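# Put the C-labelled box into the tote by the door

## Task

Find the box whose top shows the letter C and place only that box inside the tote next to the door, resting fully within the tote with no part over its rim; the robot must not tip over or be left leaning, or the task fails.

## Robot and tools

ROBOT. TidyBot++: a mobile base (0.54 m long, 0.50 m wide, 0.38 m tall) on four driven casters, carrying one seven-joint arm with a two-finger gripper. The shoulder sits 0.12 m ahead of the base centre and 0.68 m up. Arm segments: upper arm 0.42 m, forearm 0.31 m, hand 0.31 m. Cameras: base_camera on the base, wrist_camera looking along the hand. At the start the arm is folded, hand down, reaching up to 0.08 m past the base front with the elbow as high as 1.15 m. A hand pointing down reaches at most about 0.94 m height, and only near the base. Occasionally an outside tug hits a held part or a loose object gets nudged.

FRAMES. Base frame: metres, origin on the floor below the base centre, x forward, y left, z up. hand_pose is reported in it as the midpoint between the finger pads; the hand's own z axis runs out along the fingers and the fingers close along its y axis. Odometry frame: where the base frame was when the scene began. base_odometry just integrates wheel rotation (slip shows up as travel); heading in rad, left positive, -3.142 to 3.142, and it drifts a few cm and degrees over many moves. base_tilt is in degrees, positive when leaning forward or right.

move. One action per call; a call with no action just reports the full state.
- base: object of relative offsets, measured from the base's last reported position along its axes at command start. translate_m (m, forward +, -2 to 2), strafe_m (m, left +, -2 to 2), rotate_rad (rad, counter-clockwise from above +, -6.3 to 6.3). Translate and strafe together drive straight to the combined point.
- joints: object of absolute targets. joint_1_rad (any angle; spins the arm about vertical, positive is clockwise from above, opposite to heading), joint_2_rad (shoulder, -2.249 to 2.249, 0 is upright, positive leans forward), joint_3_rad (any angle, upper-arm twist), joint_4_rad (elbow, -2.579 to 2.579; with joint_3 at 3.14, negative folds forward), joint_5_rad (any angle, forearm twist), joint_6_rad (wrist, -2.099 to 2.099), joint_7_rad (any angle, hand twist; hand down, positive is counter-clockwise from above, 1.57 opens fingers left-right), gripper_pos (0 open to 1 closed). Tolerances: ±0.039 for joints 1-4, ±0.095 for 5-7, ±0.03 gripper. Unlimited joints take the short way round; send steps under half a turn.
- target: a single list of seven numbers [x, y, z, qw, qx, qy, qz], an absolute hand pose in the base frame (metres, then unit quaternion). Alongside it, joints may hold only gripper_pos, otherwise refused.
- speeds: caps for this action only: translate_m and strafe_m 0.05-0.5 m/s, rotate_rad 0.1-1.57 rad/s. For a combined translate+strafe, set the speed under just one key.
- cameras: list of "base_camera", "wrist_camera" or "all"; omitted, null or ["all"] gives every camera, [] none.
- blocking: true or omitted returns when everything is at rest; false returns in about 0.5 s while motion continues. A later move overrides only the parts it names; a joints command on an arm joint cancels a running target.
Each action is capped at 15 s; base moves time out after 14 s.

wait: seconds 0-10, plus cameras. Commands nothing and returns the state; wait(0) shows an unfinished move under "earlier move". stop: brakes all your running motions (optional cameras). zoom_image: camera ("base_camera" or "wrist_camera") and region [x0, y0, x1, y1] in pixels from the top-left corner, at most 504 by 504, on that camera's latest image. finished_scene: scene (the current scene's integer); ends the scene irreversibly, and the goal must hold without the robot.

RESULTS. "pictures" gives the image order. "move" reads done or the worst status. base_status, joint_status, hand_status: moving, done, off_target (resting away from target, maybe still pushing), stopped, contact_stop, time_out, not_followed, torque_fault, limit_stop_at_motor_heat. hand_status done means within 10 mm and 2 degrees; most targets end off_target within ~3 cm. hand_target is where the joint targets would put the hand. motor_effort is percent of max torque, positive toward higher joint values, with the action's peak in brackets. Also watch "joint command not followed" / "pose unreachable" with "cause:", on_its_own, ARM HIT, MOTOR HOT and OVER-TEMPERATURE FAULT. A refused call, or a stop you didn't order (contact_stop, time_out, torque fault), cancels the rest of that reply's move, wait and finished_scene calls. Base done only means the wheels turned enough, even if blocked.

TECHNIQUE. Gripper gap is roughly 85 x (1 - gripper_pos) mm; closed fingertips reach ~20 mm beyond the hand point. Closing on an object reads off_target at the stopping value; done at 1 means nothing was caught. To fix a target error, add (wanted position minus hand_pose) to your last target's x, y, z. To hold still after a target, resend hand_target, not hand_pose. Loads make the arm sag; never command a joint to its own reading while holding. A landed object shows as hand_pose ceasing to drop while commands go lower. Forward, low poses close to the base often miss and can drive the arm into the base, which no check prevents.

AVOID. Dropping the box, releasing it while moving, slamming, hard pushes, squeezing hard on a box still resting on something, and fast swings with a load. Don't drive or turn while the arm is snagged above about 0.6 m, don't reach far out from folded over nearby furniture, and don't swing a stretched arm sideways: the robot can tip. Back away or retract the arm to right a lean. Torque-sensor overload (104.5 N m for joints 1-4, 51.3 for 5-7) freezes the arm for 10 s. Long stretched or loaded holds overheat motors (75 °C makes the arm sag).

Each tool is called after "Call:" by a JSON object that holds its "op" and its "data", one argument or row to a line.

## Session

Call:
{"op": "move", "data": {

}}

Scene clock: 0.00 s.
base_odometry: x=+0.000 y=+0.000 heading=+0.000
base_tilt: forward=+0.1 right=-0.4
base_status: not commanded
joint_positions: joint_1_rad=+0.013 joint_2_rad=-0.372 joint_3_rad=+3.098 joint_4_rad=-2.542 joint_5_rad=-0.028 joint_6_rad=-0.862 joint_7_rad=+1.528 gripper_pos=+0.000
joint_status: not commanded
motor_effort: joint_1_rad=+0 joint_2_rad=-1 joint_3_rad=+0 joint_4_rad=+14 joint_5_rad=-1 joint_6_rad=+1 joint_7_rad=+0
hand_pose: x=+0.2589 y=+0.0103 z=+0.5866 quat_wxyz=(-0.005, +0.998, -0.016, +0.054) (m; base frame)
hand_target: x=+0.2589 y=+0.0103 z=+0.5866 quat_wxyz=(-0.005, +0.998, -0.016, +0.054) (m; base frame)
hand_status: not commanded
pictures: base_camera, wrist_camera
Images, in order (width x height): base_camera 644x364, wrist_camera 644x476.

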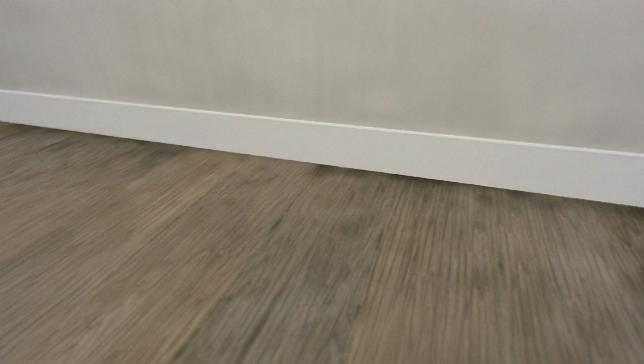

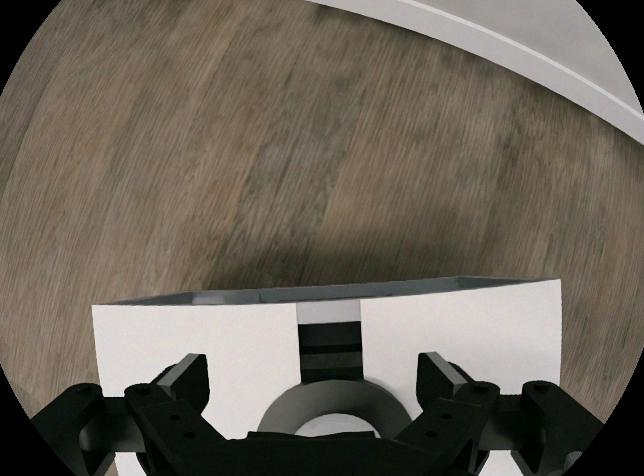

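Call:
{"op": "move", "data": {
  "base": {"rotate_rad": 1.0}
}}

Call:
{"op": "move", "data": {
  "base": {"rotate_rad": 1.0},
  "cameras": ["base_camera", "wrist_camera"]
}}

Call:
{"op": "move", "data": {
  "base": {"rotate_rad": 1.0},
  "cameras": ["base_camera", "wrist_camera"]
}}

Call:
{"op": "move", "data": {
  "base": {"rotate_rad": 1.0},
  "cameras": ["base_camera", "wrist_camera"]
}}

Call:
{"op": "move", "data": {
  "base": {"rotate_rad": 1.0},
  "cameras": ["base_camera", "wrist_camera"]
}}

Scene clock: 4.93 s.
move: done
base_status: done
motor_effort: joint_1_rad=+1(1) joint_2_rad=-1(2) joint_3_rad=+0(1) joint_4_rad=+14(14) joint_5_rad=+0(1) joint_6_rad=+1(1) joint_7_rad=+0(1)

Scene clock: 6.83 s.
move: done
base_status: done
motor_effort: joint_1_rad=+1(1) joint_2_rad=-1(2) joint_3_rad=+0(1) joint_4_rad=+14(14) joint_5_rad=-1(1) joint_6_rad=+1(1) joint_7_rad=+0(1)
pictures: base_camera, wrist_camera

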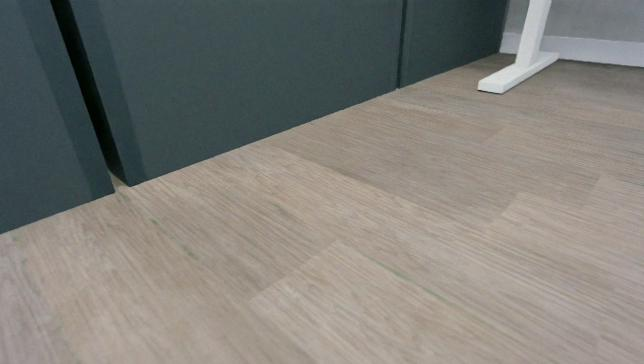

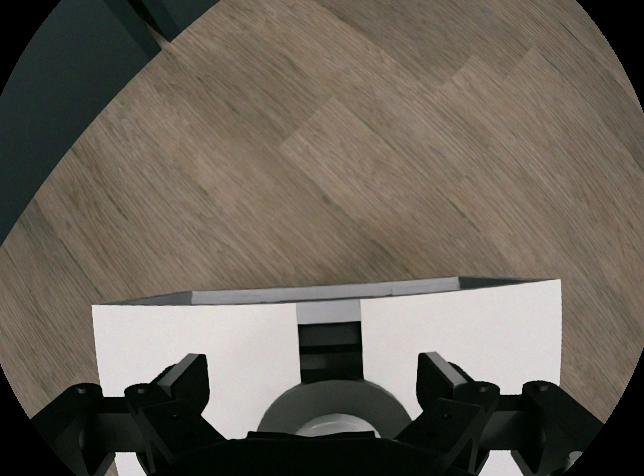

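Scene clock: 8.73 s.
move: done
base_status: done
motor_effort: joint_1_rad=+0(2) joint_2_rad=-1(2) joint_3_rad=+0(1) joint_4_rad=+14(14) joint_5_rad=-1(1) joint_6_rad=+1(1) joint_7_rad=+0(1)
pictures: base_camera, wrist_camera

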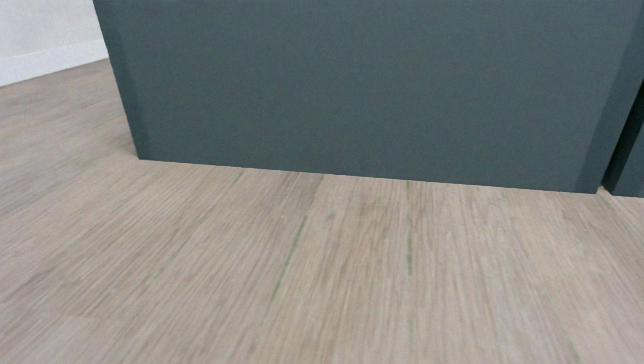

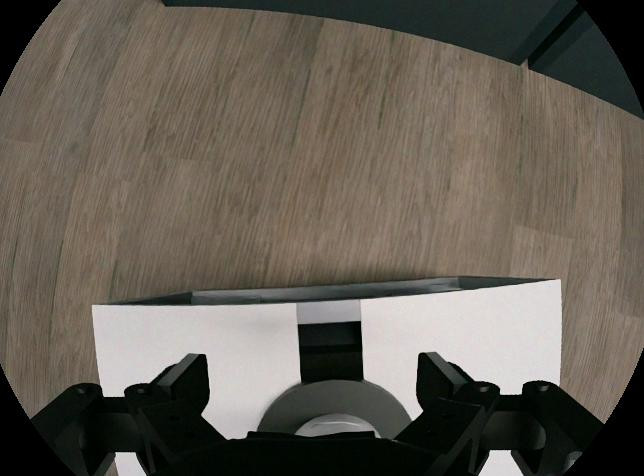

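Scene clock: 10.63 s.
move: done
base_status: done
motor_effort: joint_1_rad=+1(1) joint_2_rad=-1(2) joint_3_rad=+0(1) joint_4_rad=+14(14) joint_5_rad=-1(1) joint_6_rad=+1(1) joint_7_rad=+0(1)
pictures: base_camera, wrist_camera

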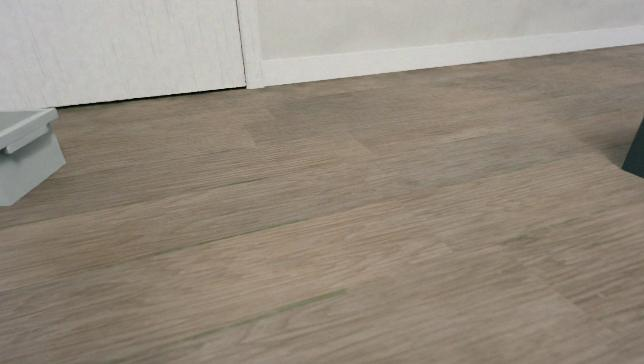

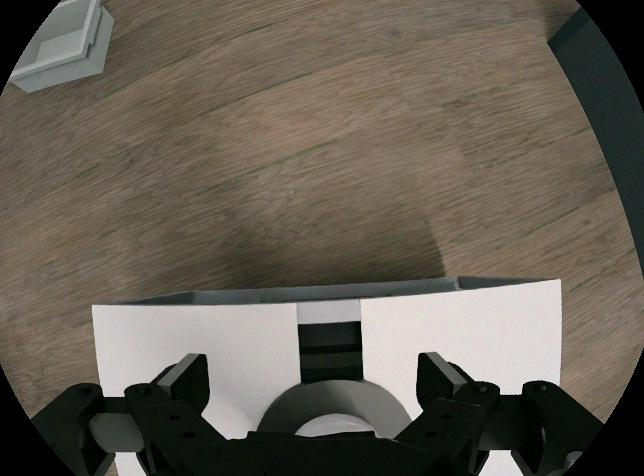

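Scene clock: 12.53 s.
move: done
base_odometry: x=+0.000 y=+0.000 heading=-1.289
base_tilt: forward=+0.1 right=-0.4
base_status: done
joint_positions: joint_1_rad=+0.013 joint_2_rad=-0.372 joint_3_rad=+3.098 joint_4_rad=-2.542 joint_5_rad=-0.028 joint_6_rad=-0.862 joint_7_rad=+1.528 gripper_pos=+0.000
motor_effort: joint_1_rad=+0(1) joint_2_rad=-1(2) joint_3_rad=+0(1) joint_4_rad=+14(14) joint_5_rad=+0(1) joint_6_rad=+1(1) joint_7_rad=+0(0)
hand_pose: x=+0.2589 y=+0.0103 z=+0.5866 quat_wxyz=(-0.005, +0.998, -0.016, +0.054) (m; base frame)
pictures: base_camera, wrist_camera

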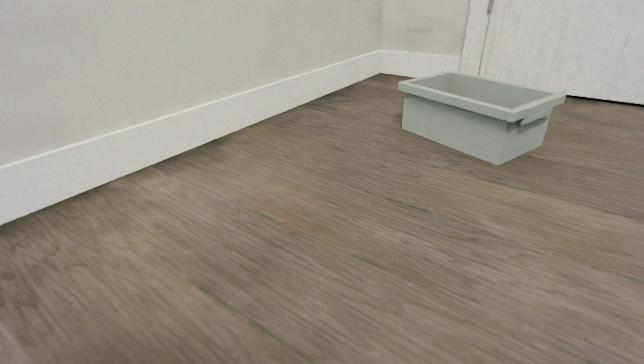

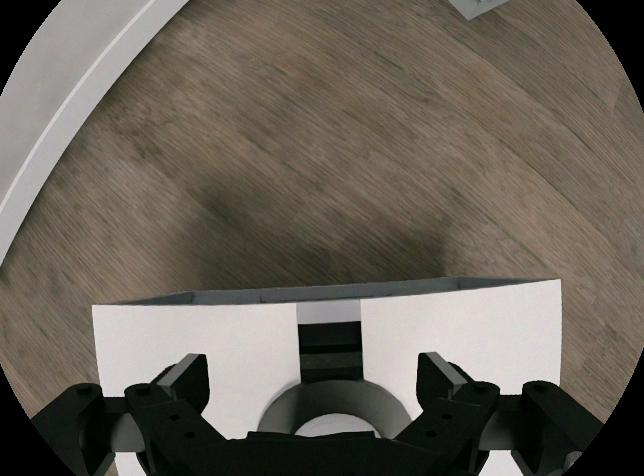

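Call:
{"op": "move", "data": {
  "joints": {"joint_6_rad": 0.2},
  "base": {"rotate_rad": 0.8}
}}

Call:
{"op": "move", "data": {
  "base": {"rotate_rad": 0.9},
  "cameras": ["base_camera", "wrist_camera"]
}}

Call:
{"op": "move", "data": {
  "base": {"rotate_rad": 0.9},
  "cameras": ["base_camera", "wrist_camera"]
}}

Call:
{"op": "move", "data": {
  "base": {"rotate_rad": 0.9},
  "cameras": ["base_camera", "wrist_camera"]
}}

Call:
{"op": "move", "data": {
  "base": {"rotate_rad": 0.9},
  "cameras": ["base_camera", "wrist_camera"]
}}

Call:
{"op": "move", "data": {
  "base": {"rotate_rad": 0.9},
  "cameras": ["base_camera", "wrist_camera"]
}}

Call:
{"op": "move", "data": {
  "base": {"rotate_rad": 0.9},
  "cameras": ["base_camera", "wrist_camera"]
}}

Scene clock: 21.47 s.
move: done
base_status: done
joint_status: all done
motor_effort: joint_1_rad=+0(2) joint_2_rad=-6(6) joint_3_rad=+0(1) joint_4_rad=+18(18) joint_5_rad=+0(1) joint_6_rad=+7(8) joint_7_rad=+0(0)

Scene clock: 23.27 s.
move: done
base_status: done
motor_effort: joint_1_rad=+0(2) joint_2_rad=-5(6) joint_3_rad=+0(2) joint_4_rad=+18(18) joint_5_rad=+0(1) joint_6_rad=+8(8) joint_7_rad=+0(1)
pictures: base_camera, wrist_camera

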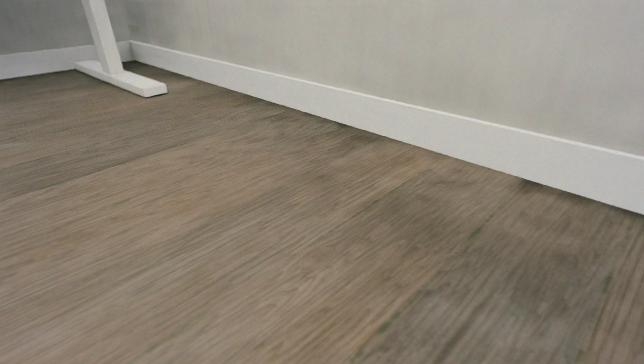

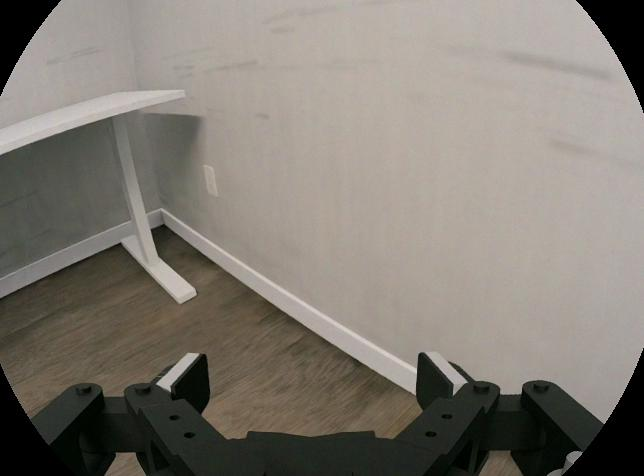

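Scene clock: 25.07 s.
move: done
base_status: done
motor_effort: joint_1_rad=+0(2) joint_2_rad=-6(6) joint_3_rad=+0(2) joint_4_rad=+18(18) joint_5_rad=-1(1) joint_6_rad=+8(8) joint_7_rad=+0(1)
pictures: base_camera, wrist_camera

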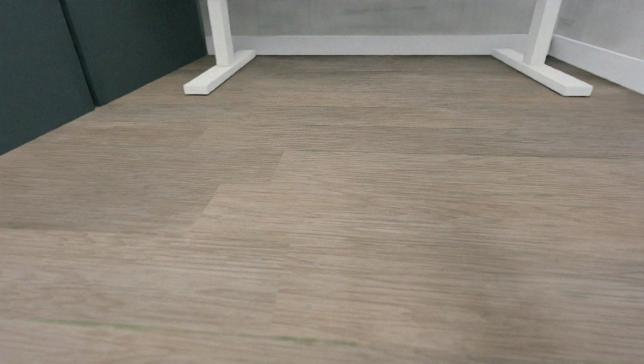

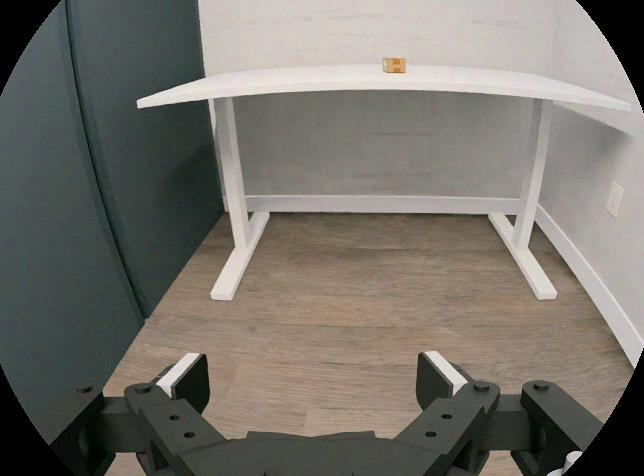

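Scene clock: 26.87 s.
move: done
base_status: done
motor_effort: joint_1_rad=+1(2) joint_2_rad=-6(6) joint_3_rad=+0(2) joint_4_rad=+18(18) joint_5_rad=+0(1) joint_6_rad=+8(8) joint_7_rad=+0(0)
pictures: base_camera, wrist_camera

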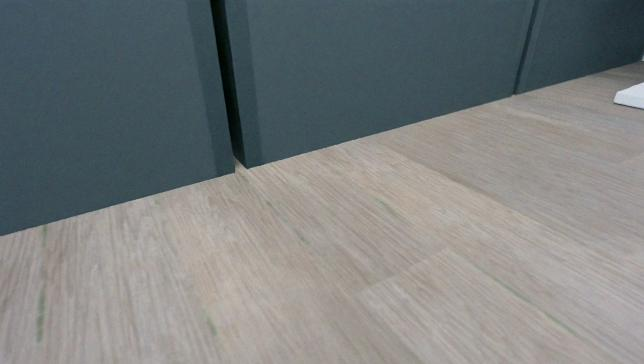

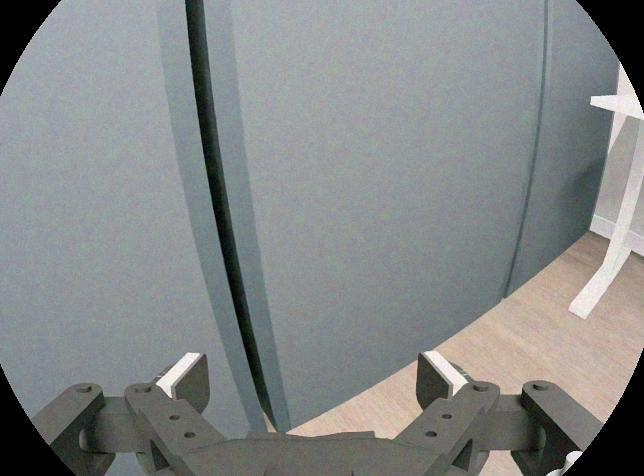

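Scene clock: 28.67 s.
move: done
base_status: done
motor_effort: joint_1_rad=+0(2) joint_2_rad=-6(6) joint_3_rad=+0(1) joint_4_rad=+18(18) joint_5_rad=+0(1) joint_6_rad=+8(8) joint_7_rad=+0(0)
pictures: base_camera, wrist_camera

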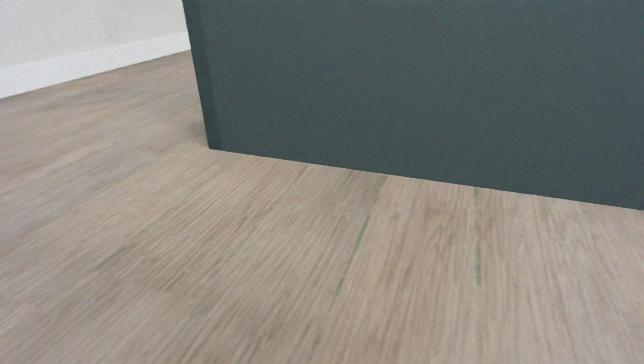

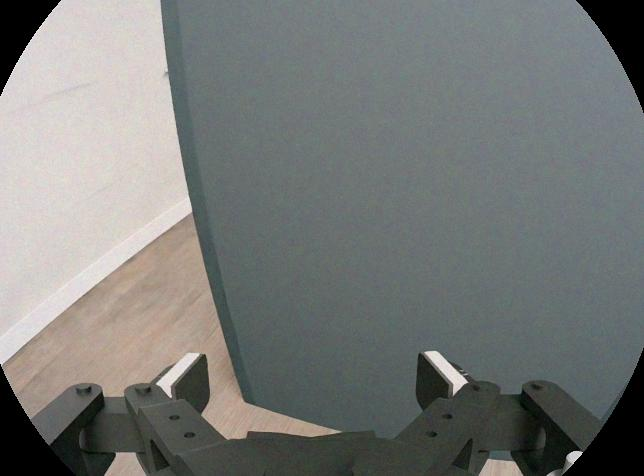

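Scene clock: 30.47 s.
move: done
base_status: done
motor_effort: joint_1_rad=+0(2) joint_2_rad=-6(6) joint_3_rad=-1(2) joint_4_rad=+18(18) joint_5_rad=+0(1) joint_6_rad=+8(8) joint_7_rad=+0(1)
pictures: base_camera, wrist_camera

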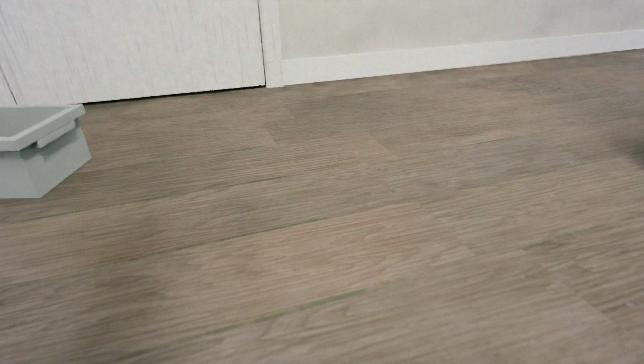

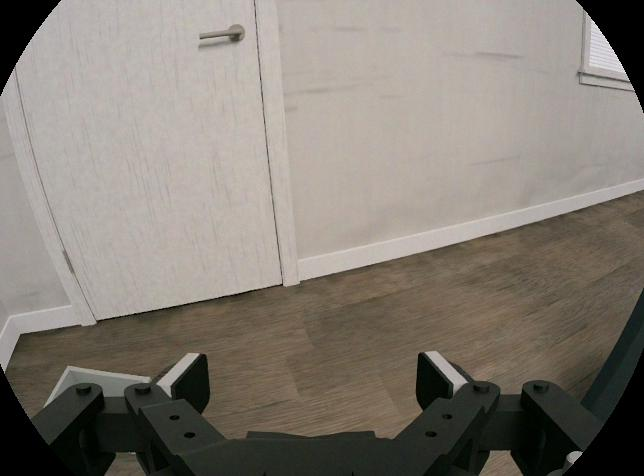

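Scene clock: 32.27 s.
move: done
base_odometry: x=+0.000 y=+0.000 heading=-1.380
base_tilt: forward=+0.1 right=-0.4
base_status: done
joint_positions: joint_1_rad=+0.013 joint_2_rad=-0.372 joint_3_rad=+3.098 joint_4_rad=-2.541 joint_5_rad=-0.028 joint_6_rad=+0.114 joint_7_rad=+1.528 gripper_pos=+0.000
motor_effort: joint_1_rad=+0(2) joint_2_rad=-6(6) joint_3_rad=+0(2) joint_4_rad=+18(18) joint_5_rad=+0(1) joint_6_rad=+8(8) joint_7_rad=+0(1)
hand_pose: x=+0.5006 y=+0.0121 z=+0.7512 quat_wxyz=(-0.017, +0.856, -0.015, +0.516) (m; base frame)
pictures: base_camera, wrist_camera

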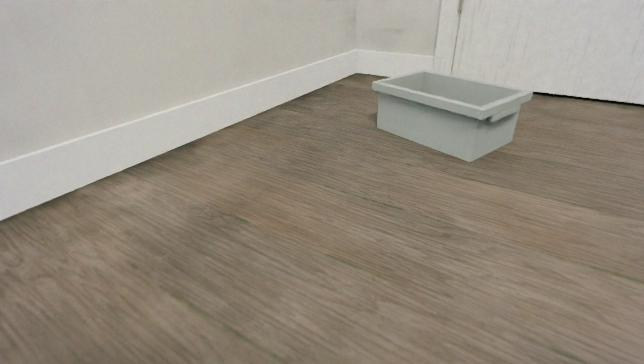

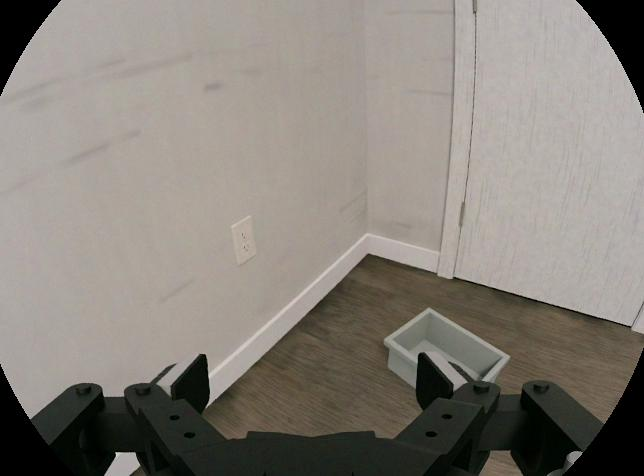

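Call:
{"op": "move", "data": {
  "base": {"rotate_rad": 2.74},
  "cameras": ["base_camera", "wrist_camera"]
}}

Call:
{"op": "zoom_image", "data": {
  "camera": "wrist_camera",
  "region": [270, 30, 470, 130]
}}

Scene clock: 39.73 s.
move: done
base_odometry: x=+0.000 y=+0.000 heading=+1.359
base_tilt: forward=+0.0 right=-0.4
base_status: done
joint_positions: joint_1_rad=+0.013 joint_2_rad=-0.372 joint_3_rad=+3.098 joint_4_rad=-2.541 joint_5_rad=-0.028 joint_6_rad=+0.115 joint_7_rad=+1.528 gripper_pos=+0.000
motor_effort: joint_1_rad=+0(2) joint_2_rad=-6(7) joint_3_rad=+0(2) joint_4_rad=+18(18) joint_5_rad=+0(1) joint_6_rad=+8(8) joint_7_rad=+0(0)
hand_pose: x=+0.5008 y=+0.0121 z=+0.7514 quat_wxyz=(-0.017, +0.856, -0.015, +0.517) (m; base frame)
pictures: base_camera, wrist_camera

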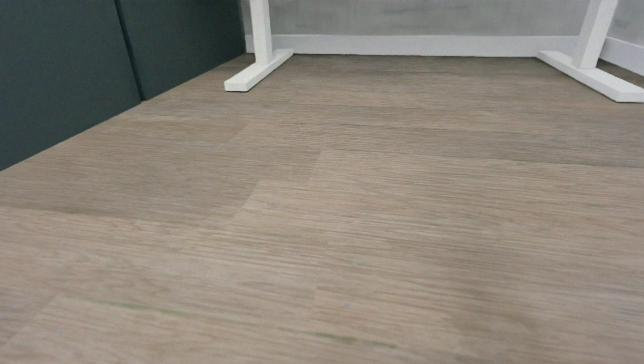

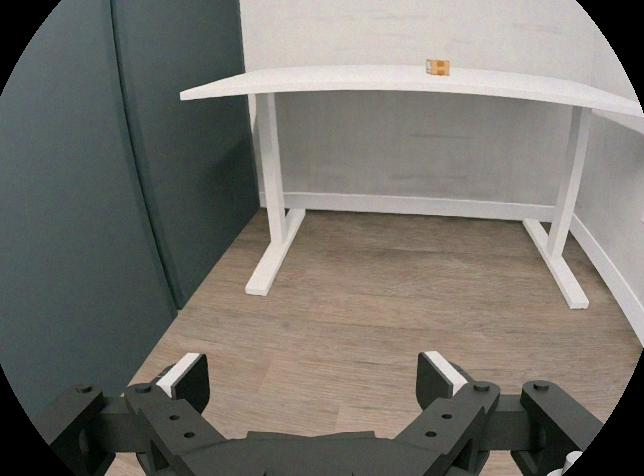

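Scaled by 2.520.

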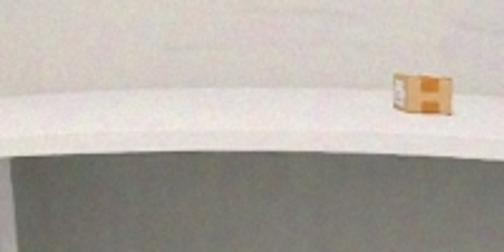

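Call:
{"op": "move", "data": {
  "base": {"translate_m": 0.5},
  "joints": {"joint_2_rad": 0.0, "joint_4_rad": -1.7, "joint_6_rad": -0.3}
}}

Call:
{"op": "zoom_image", "data": {
  "camera": "wrist_camera",
  "region": [200, 0, 644, 180]
}}

Scene clock: 45.90 s.
move: done
base_odometry: x=+0.105 y=+0.489 heading=+1.359
base_tilt: forward=+0.1 right=-0.4
base_status: done
joint_positions: joint_1_rad=+0.013 joint_2_rad=-0.021 joint_3_rad=+3.098 joint_4_rad=-1.713 joint_5_rad=-0.028 joint_6_rad=-0.223 joint_7_rad=+1.528 gripper_pos=+0.000
joint_status: all done
motor_effort: joint_1_rad=+1(1) joint_2_rad=-22(25) joint_3_rad=-1(1) joint_4_rad=+21(22) joint_5_rad=+0(1) joint_6_rad=+8(9) joint_7_rad=+0(1)
hand_pose: x=+0.7143 y=+0.0218 z=+0.9589 quat_wxyz=(-0.031, +0.818, -0.014, +0.574) (m; base frame)
pictures: base_camera, wrist_camera

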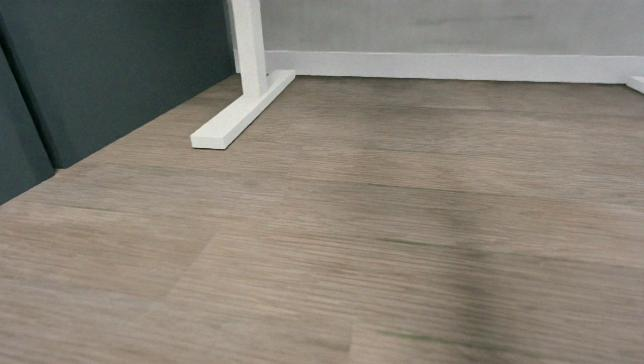

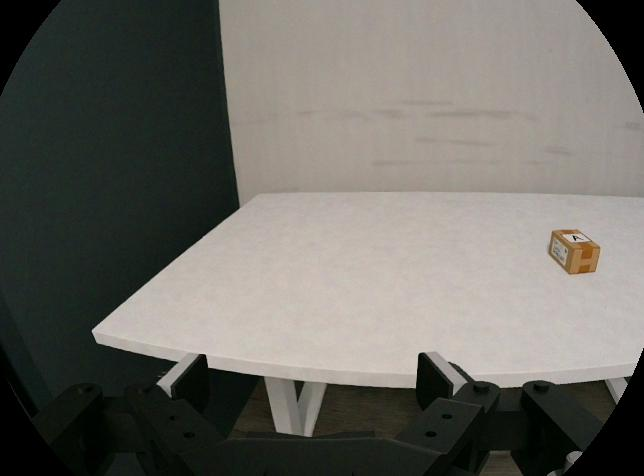

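Scaled by 1.135.

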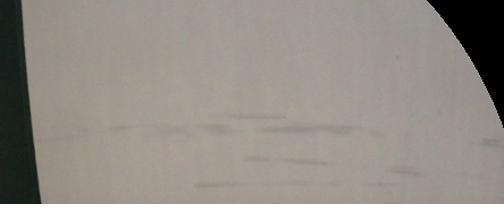

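Call:
{"op": "move", "data": {
  "base": {"translate_m": -0.5},
  "joints": {"joint_2_rad": -0.372, "joint_4_rad": -2.54, "joint_6_rad": -0.1},
  "cameras": []
}}

Call:
{"op": "move", "data": {
  "base": {"rotate_rad": 2.49}
}}

Scene clock: 54.87 s.
move: done
base_status: done
joint_status: all done
motor_effort: joint_1_rad=+1(2) joint_2_rad=-5(26) joint_3_rad=+0(4) joint_4_rad=+17(21) joint_5_rad=-1(1) joint_6_rad=+6(9) joint_7_rad=+0(1)
pictures: none

Scene clock: 57.73 s.
move: done
base_odometry: x=+0.000 y=+0.000 heading=-2.434
base_tilt: forward=+0.1 right=-0.4
base_status: done
joint_positions: joint_1_rad=+0.013 joint_2_rad=-0.356 joint_3_rad=+3.098 joint_4_rad=-2.530 joint_5_rad=-0.028 joint_6_rad=-0.183 joint_7_rad=+1.528 gripper_pos=+0.000
motor_effort: joint_1_rad=+0(2) joint_2_rad=-5(6) joint_3_rad=+0(1) joint_4_rad=+17(17) joint_5_rad=+0(1) joint_6_rad=+6(6) joint_7_rad=+0(1)
hand_pose: x=+0.4505 y=+0.0121 z=+0.6772 quat_wxyz=(-0.014, +0.924, -0.016, +0.382) (m; base frame)
pictures: base_camera, wrist_camera

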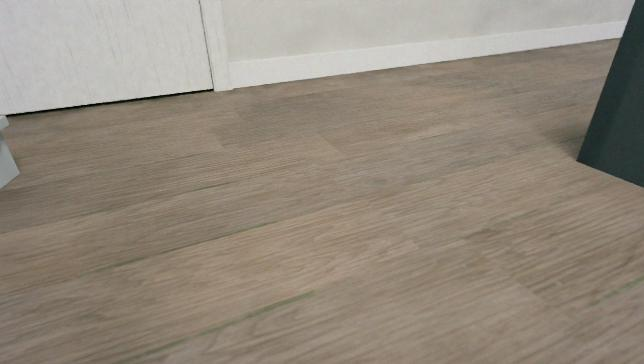

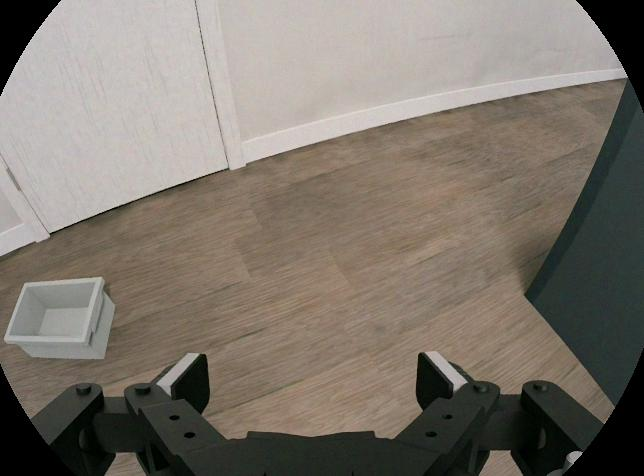

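Call:
{"op": "move", "data": {
  "base": {"translate_m": 1.1},
  "joints": {"joint_6_rad": 0.2}
}}

Call:
{"op": "move", "data": {
  "base": {"rotate_rad": -0.8},
  "cameras": ["base_camera", "wrist_camera"]
}}

Call:
{"op": "move", "data": {
  "base": {"rotate_rad": -0.7},
  "cameras": ["base_camera", "wrist_camera"]
}}

Scene clock: 63.37 s.
move: done
base_status: done
joint_status: all done
motor_effort: joint_1_rad=+1(1) joint_2_rad=-6(8) joint_3_rad=+0(1) joint_4_rad=+18(20) joint_5_rad=-1(1) joint_6_rad=+8(8) joint_7_rad=+0(1)

Scene clock: 65.10 s.
move: done
base_status: done
motor_effort: joint_1_rad=+0(2) joint_2_rad=-6(6) joint_3_rad=+0(2) joint_4_rad=+18(18) joint_5_rad=+0(1) joint_6_rad=+8(8) joint_7_rad=+0(1)
pictures: base_camera, wrist_camera

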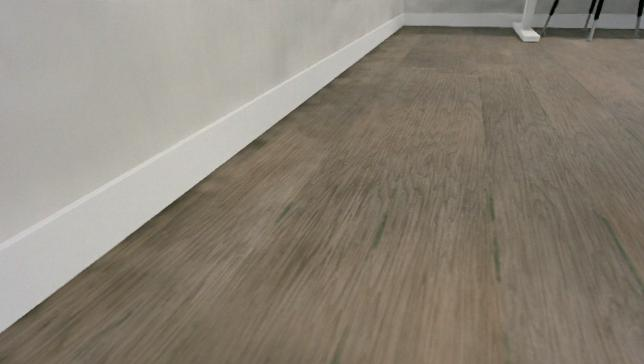

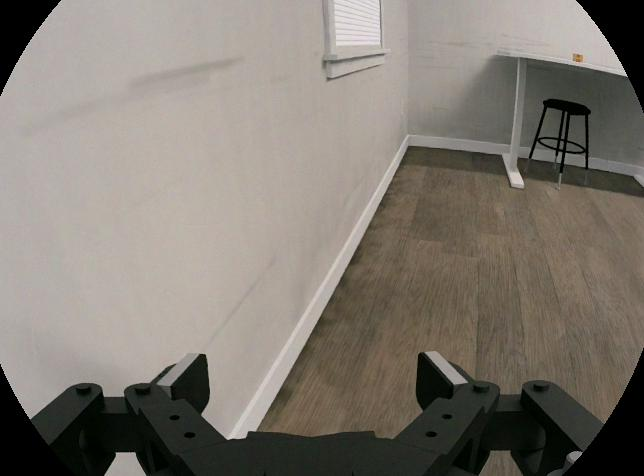

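Scene clock: 66.73 s.
move: done
base_odometry: x=-0.836 y=-0.715 heading=+2.353
base_tilt: forward=+0.1 right=-0.5
base_status: done
joint_positions: joint_1_rad=+0.013 joint_2_rad=-0.362 joint_3_rad=+3.098 joint_4_rad=-2.539 joint_5_rad=-0.028 joint_6_rad=+0.119 joint_7_rad=+1.528 gripper_pos=+0.000
motor_effort: joint_1_rad=+1(2) joint_2_rad=-6(6) joint_3_rad=+0(2) joint_4_rad=+18(18) joint_5_rad=+0(1) joint_6_rad=+7(8) joint_7_rad=+0(0)
hand_pose: x=+0.5029 y=+0.0120 z=+0.7503 quat_wxyz=(-0.017, +0.857, -0.015, +0.515) (m; base frame)
pictures: base_camera, wrist_camera

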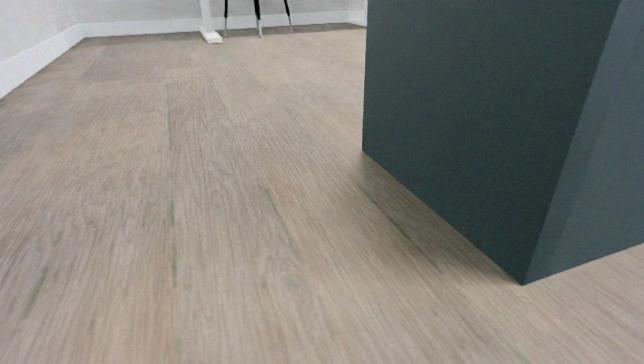

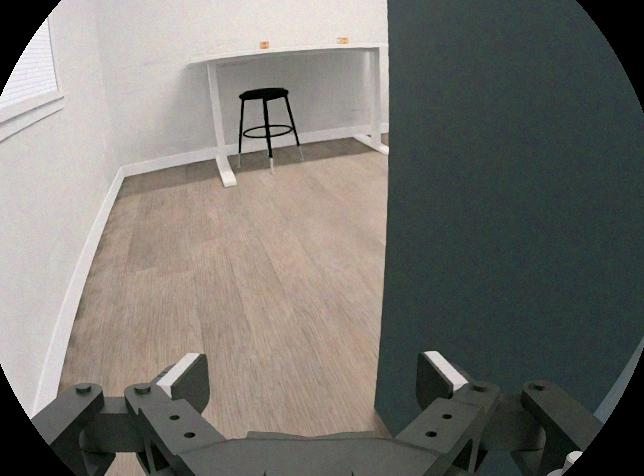

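Call:
{"op": "move", "data": {
  "base": {"rotate_rad": 0.4}
}}

Scene clock: 72.77 s.
move: done
base_odometry: x=-0.836 y=-0.715 heading=+2.752
base_tilt: forward=+0.1 right=-0.5
base_status: done
joint_positions: joint_1_rad=+0.013 joint_2_rad=-0.362 joint_3_rad=+3.098 joint_4_rad=-2.539 joint_5_rad=-0.028 joint_6_rad=+0.119 joint_7_rad=+1.528 gripper_pos=+0.000
motor_effort: joint_1_rad=+0(2) joint_2_rad=-6(6) joint_3_rad=+0(2) joint_4_rad=+18(18) joint_5_rad=+0(1) joint_6_rad=+8(8) joint_7_rad=+0(0)
hand_pose: x=+0.5029 y=+0.0120 z=+0.7503 quat_wxyz=(-0.017, +0.857, -0.015, +0.515) (m; base frame)
pictures: base_camera, wrist_camera

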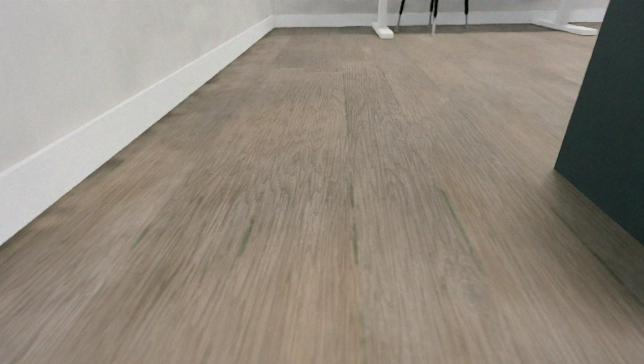

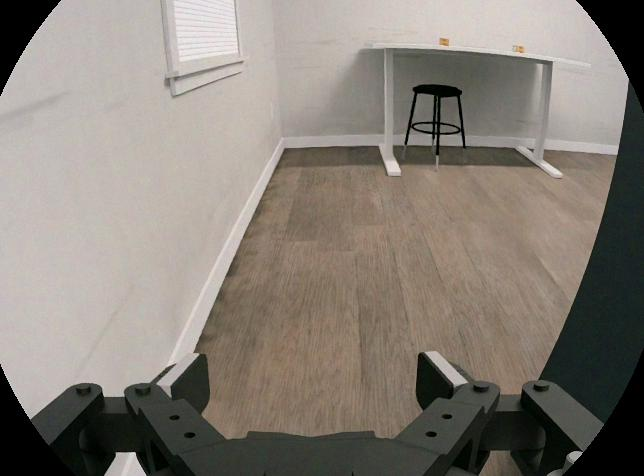

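Call:
{"op": "move", "data": {
  "base": {"translate_m": 1.2},
  "cameras": []
}}

Call:
{"op": "move", "data": {
  "base": {"rotate_rad": -0.1},
  "joints": {"joint_2_rad": 0.0, "joint_4_rad": -1.7, "joint_6_rad": -0.3}
}}

Call:
{"op": "zoom_image", "data": {
  "camera": "wrist_camera",
  "region": [320, 60, 520, 180]
}}

Scene clock: 79.40 s.
move: done
base_status: done
motor_effort: joint_1_rad=+0(1) joint_2_rad=-6(8) joint_3_rad=+0(1) joint_4_rad=+18(19) joint_5_rad=+0(1) joint_6_rad=+7(8) joint_7_rad=+0(1)
pictures: none

Scene clock: 81.77 s.
move: done
base_odometry: x=-1.946 y=-0.259 heading=+2.652
base_tilt: forward=+0.1 right=-0.5
base_status: done
joint_positions: joint_1_rad=+0.013 joint_2_rad=-0.029 joint_3_rad=+3.098 joint_4_rad=-1.715 joint_5_rad=-0.028 joint_6_rad=-0.223 joint_7_rad=+1.528 gripper_pos=+0.000
joint_status: all done
motor_effort: joint_1_rad=+0(1) joint_2_rad=-22(23) joint_3_rad=-1(2) joint_4_rad=+21(22) joint_5_rad=+0(1) joint_6_rad=+8(9) joint_7_rad=+0(1)
hand_pose: x=+0.7117 y=+0.0217 z=+0.9631 quat_wxyz=(-0.031, +0.816, -0.014, +0.577) (m; base frame)
pictures: base_camera, wrist_camera

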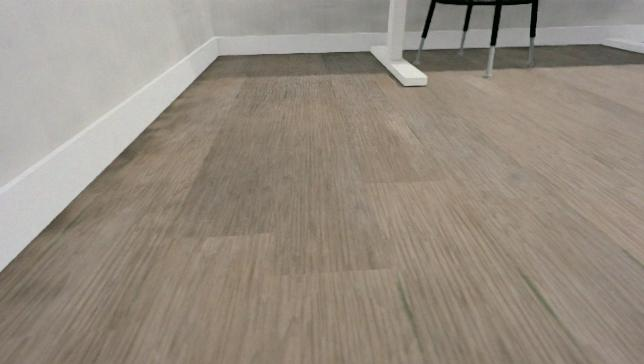

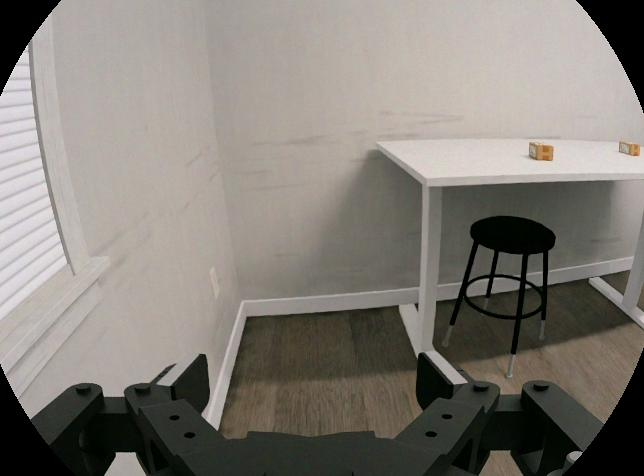

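Scaled by 2.520.

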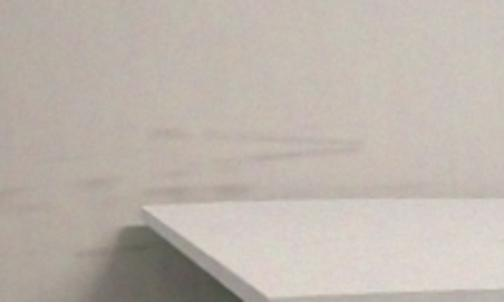

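Call:
{"op": "move", "data": {
  "base": {"rotate_rad": -0.55}
}}

Call:
{"op": "zoom_image", "data": {
  "camera": "wrist_camera",
  "region": [250, 80, 500, 230]
}}

Scene clock: 85.20 s.
move: done
base_odometry: x=-1.946 y=-0.259 heading=+2.103
base_tilt: forward=+0.1 right=-0.4
base_status: done
joint_positions: joint_1_rad=+0.016 joint_2_rad=-0.027 joint_3_rad=+3.103 joint_4_rad=-1.715 joint_5_rad=-0.028 joint_6_rad=-0.225 joint_7_rad=+1.528 gripper_pos=+0.000
motor_effort: joint_1_rad=+0(4) joint_2_rad=-22(24) joint_3_rad=+0(3) joint_4_rad=+21(22) joint_5_rad=-1(1) joint_6_rad=+8(8) joint_7_rad=+0(1)
hand_pose: x=+0.7125 y=+0.0167 z=+0.9612 quat_wxyz=(-0.029, +0.817, -0.018, +0.576) (m; base frame)
pictures: base_camera, wrist_camera

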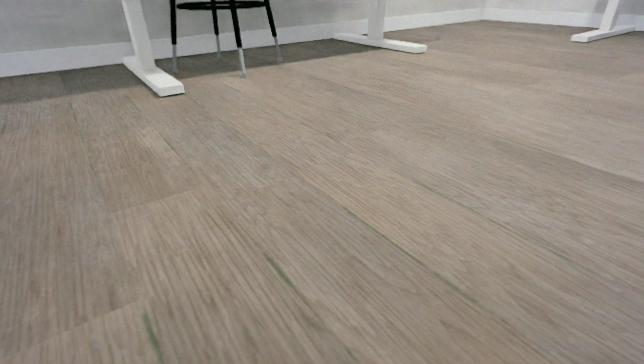

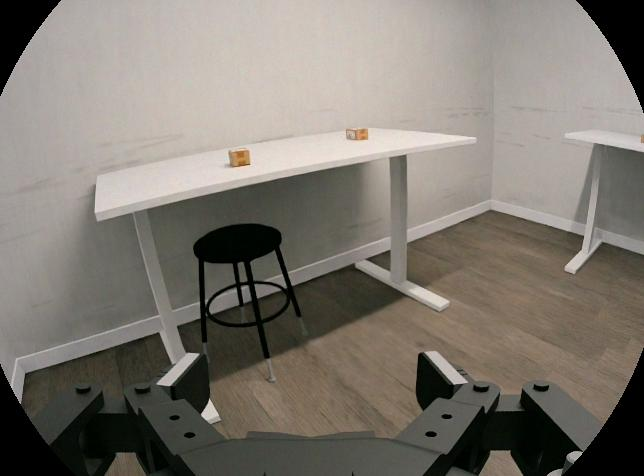

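Scaled by 2.016.

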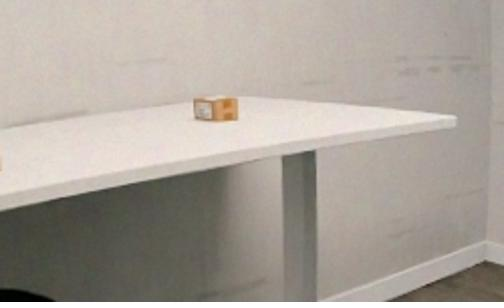

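Call:
{"op": "move", "data": {
  "base": {"translate_m": 0.6},
  "joints": {"joint_2_rad": 0.0, "joint_4_rad": -1.0, "joint_6_rad": -1.05}
}}

Call:
{"op": "zoom_image", "data": {
  "camera": "wrist_camera",
  "region": [150, 80, 400, 230]
}}

Call:
{"op": "zoom_image", "data": {
  "camera": "wrist_camera",
  "region": [394, 80, 644, 230]
}}

Scene clock: 92.70 s.
move: done
base_odometry: x=-2.250 y=+0.259 heading=+2.102
base_tilt: forward=+0.1 right=-0.5
base_status: done
joint_positions: joint_1_rad=+0.016 joint_2_rad=-0.011 joint_3_rad=+3.103 joint_4_rad=-1.015 joint_5_rad=-0.028 joint_6_rad=-0.973 joint_7_rad=+1.528 gripper_pos=+0.000
joint_status: all done
motor_effort: joint_1_rad=+0(2) joint_2_rad=-20(25) joint_3_rad=-1(1) joint_4_rad=+19(24) joint_5_rad=-1(1) joint_6_rad=+8(9) joint_7_rad=+0(1)
hand_pose: x=+0.6649 y=+0.0208 z=+1.1482 quat_wxyz=(-0.032, +0.835, -0.009, +0.549) (m; base frame)
pictures: base_camera, wrist_camera

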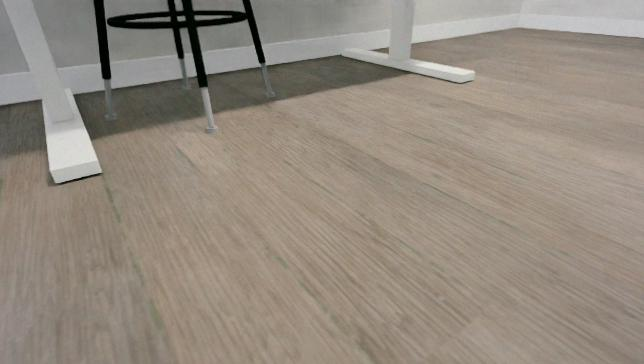

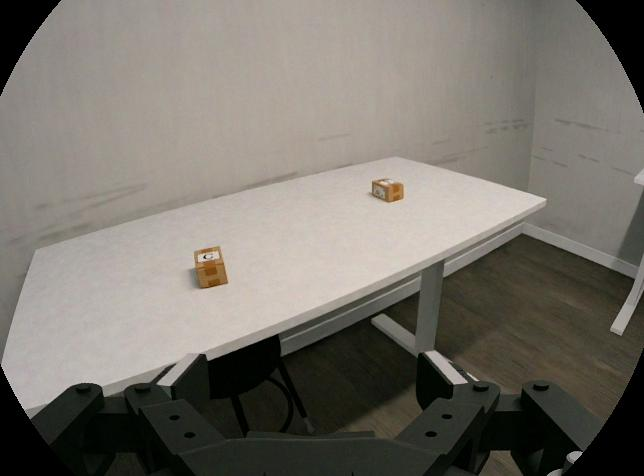

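Scaled by 2.016.

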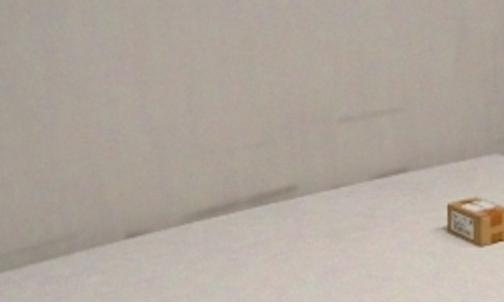

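Scaled by 2.016.

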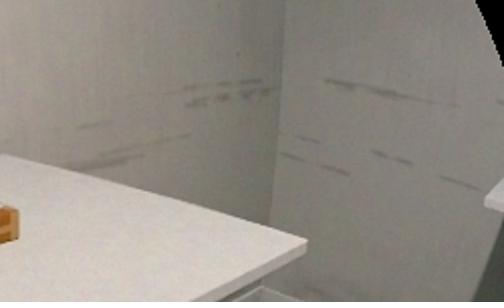

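Call:
{"op": "zoom_image", "data": {
  "camera": "wrist_camera",
  "region": [180, 235, 250, 295]
}}

Call:
{"op": "zoom_image", "data": {
  "camera": "wrist_camera",
  "region": [355, 165, 425, 215]
}}

Scaled by 7.200.

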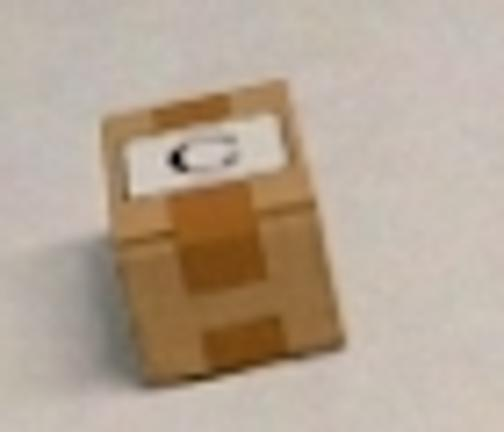

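Scaled by 7.200.

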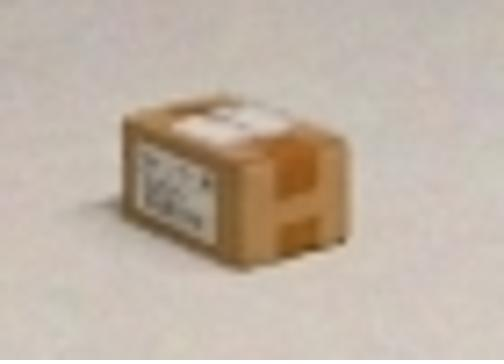

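Call:
{"op": "move", "data": {
  "base": {"rotate_rad": 0.62}
}}

Scene clock: 126.43 s.
move: done
base_odometry: x=-2.250 y=+0.259 heading=+2.721
base_tilt: forward=+0.1 right=-0.4
base_status: done
joint_positions: joint_1_rad=+0.014 joint_2_rad=-0.011 joint_3_rad=+3.098 joint_4_rad=-1.015 joint_5_rad=-0.028 joint_6_rad=-0.975 joint_7_rad=+1.528 gripper_pos=+0.000
motor_effort: joint_1_rad=+0(4) joint_2_rad=-20(22) joint_3_rad=-1(4) joint_4_rad=+19(19) joint_5_rad=-1(2) joint_6_rad=+8(8) joint_7_rad=+0(1)
hand_pose: x=+0.6645 y=+0.0250 z=+1.1477 quat_wxyz=(-0.034, +0.836, -0.006, +0.548) (m; base frame)
pictures: base_camera, wrist_camera

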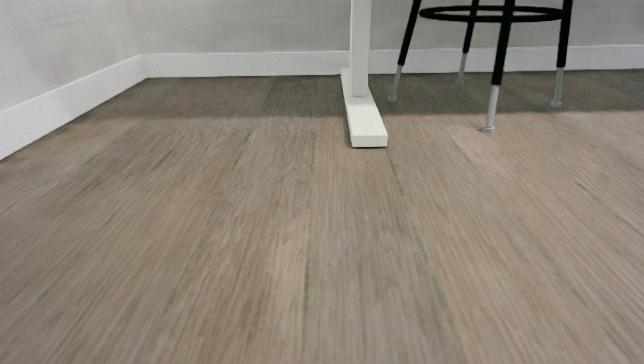

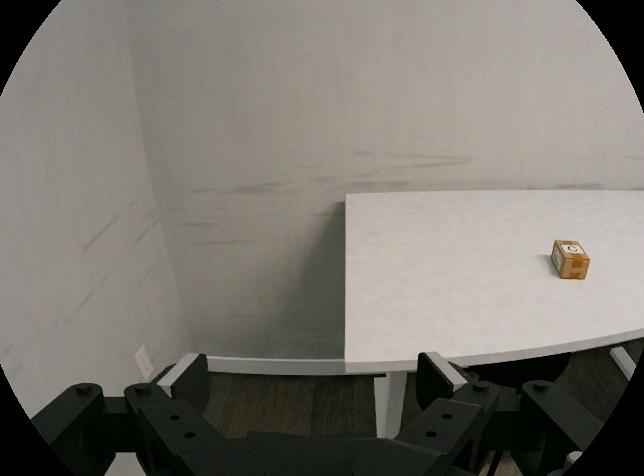

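Call:
{"op": "move", "data": {
  "base": {"translate_m": 0.4, "strafe_m": -0.65}
}}

Scene clock: 149.37 s.
move: done
base_odometry: x=-2.350 y=+1.016 heading=+2.722
base_tilt: forward=+0.1 right=-0.4
base_status: done
joint_positions: joint_1_rad=+0.014 joint_2_rad=-0.010 joint_3_rad=+3.098 joint_4_rad=-1.013 joint_5_rad=-0.028 joint_6_rad=-0.976 joint_7_rad=+1.528 gripper_pos=+0.000
motor_effort: joint_1_rad=+1(3) joint_2_rad=-20(24) joint_3_rad=-1(2) joint_4_rad=+19(20) joint_5_rad=-1(1) joint_6_rad=+8(8) joint_7_rad=+0(1)
hand_pose: x=+0.6643 y=+0.0250 z=+1.1481 quat_wxyz=(-0.034, +0.836, -0.006, +0.548) (m; base frame)
pictures: base_camera, wrist_camera

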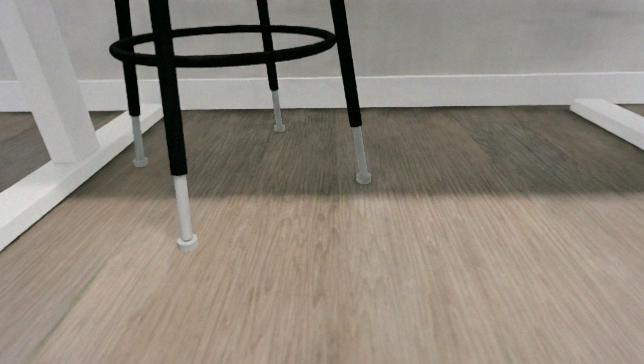

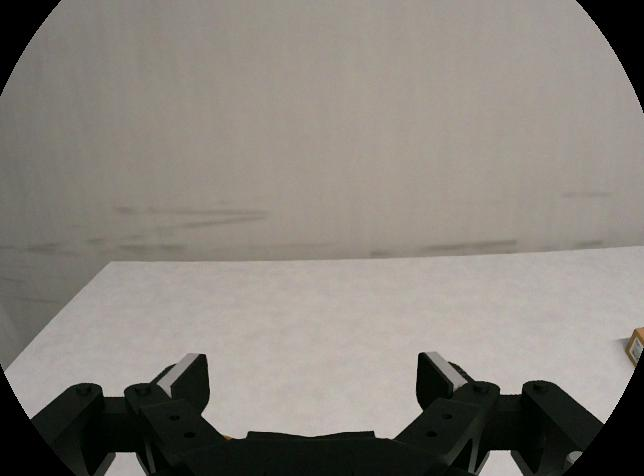

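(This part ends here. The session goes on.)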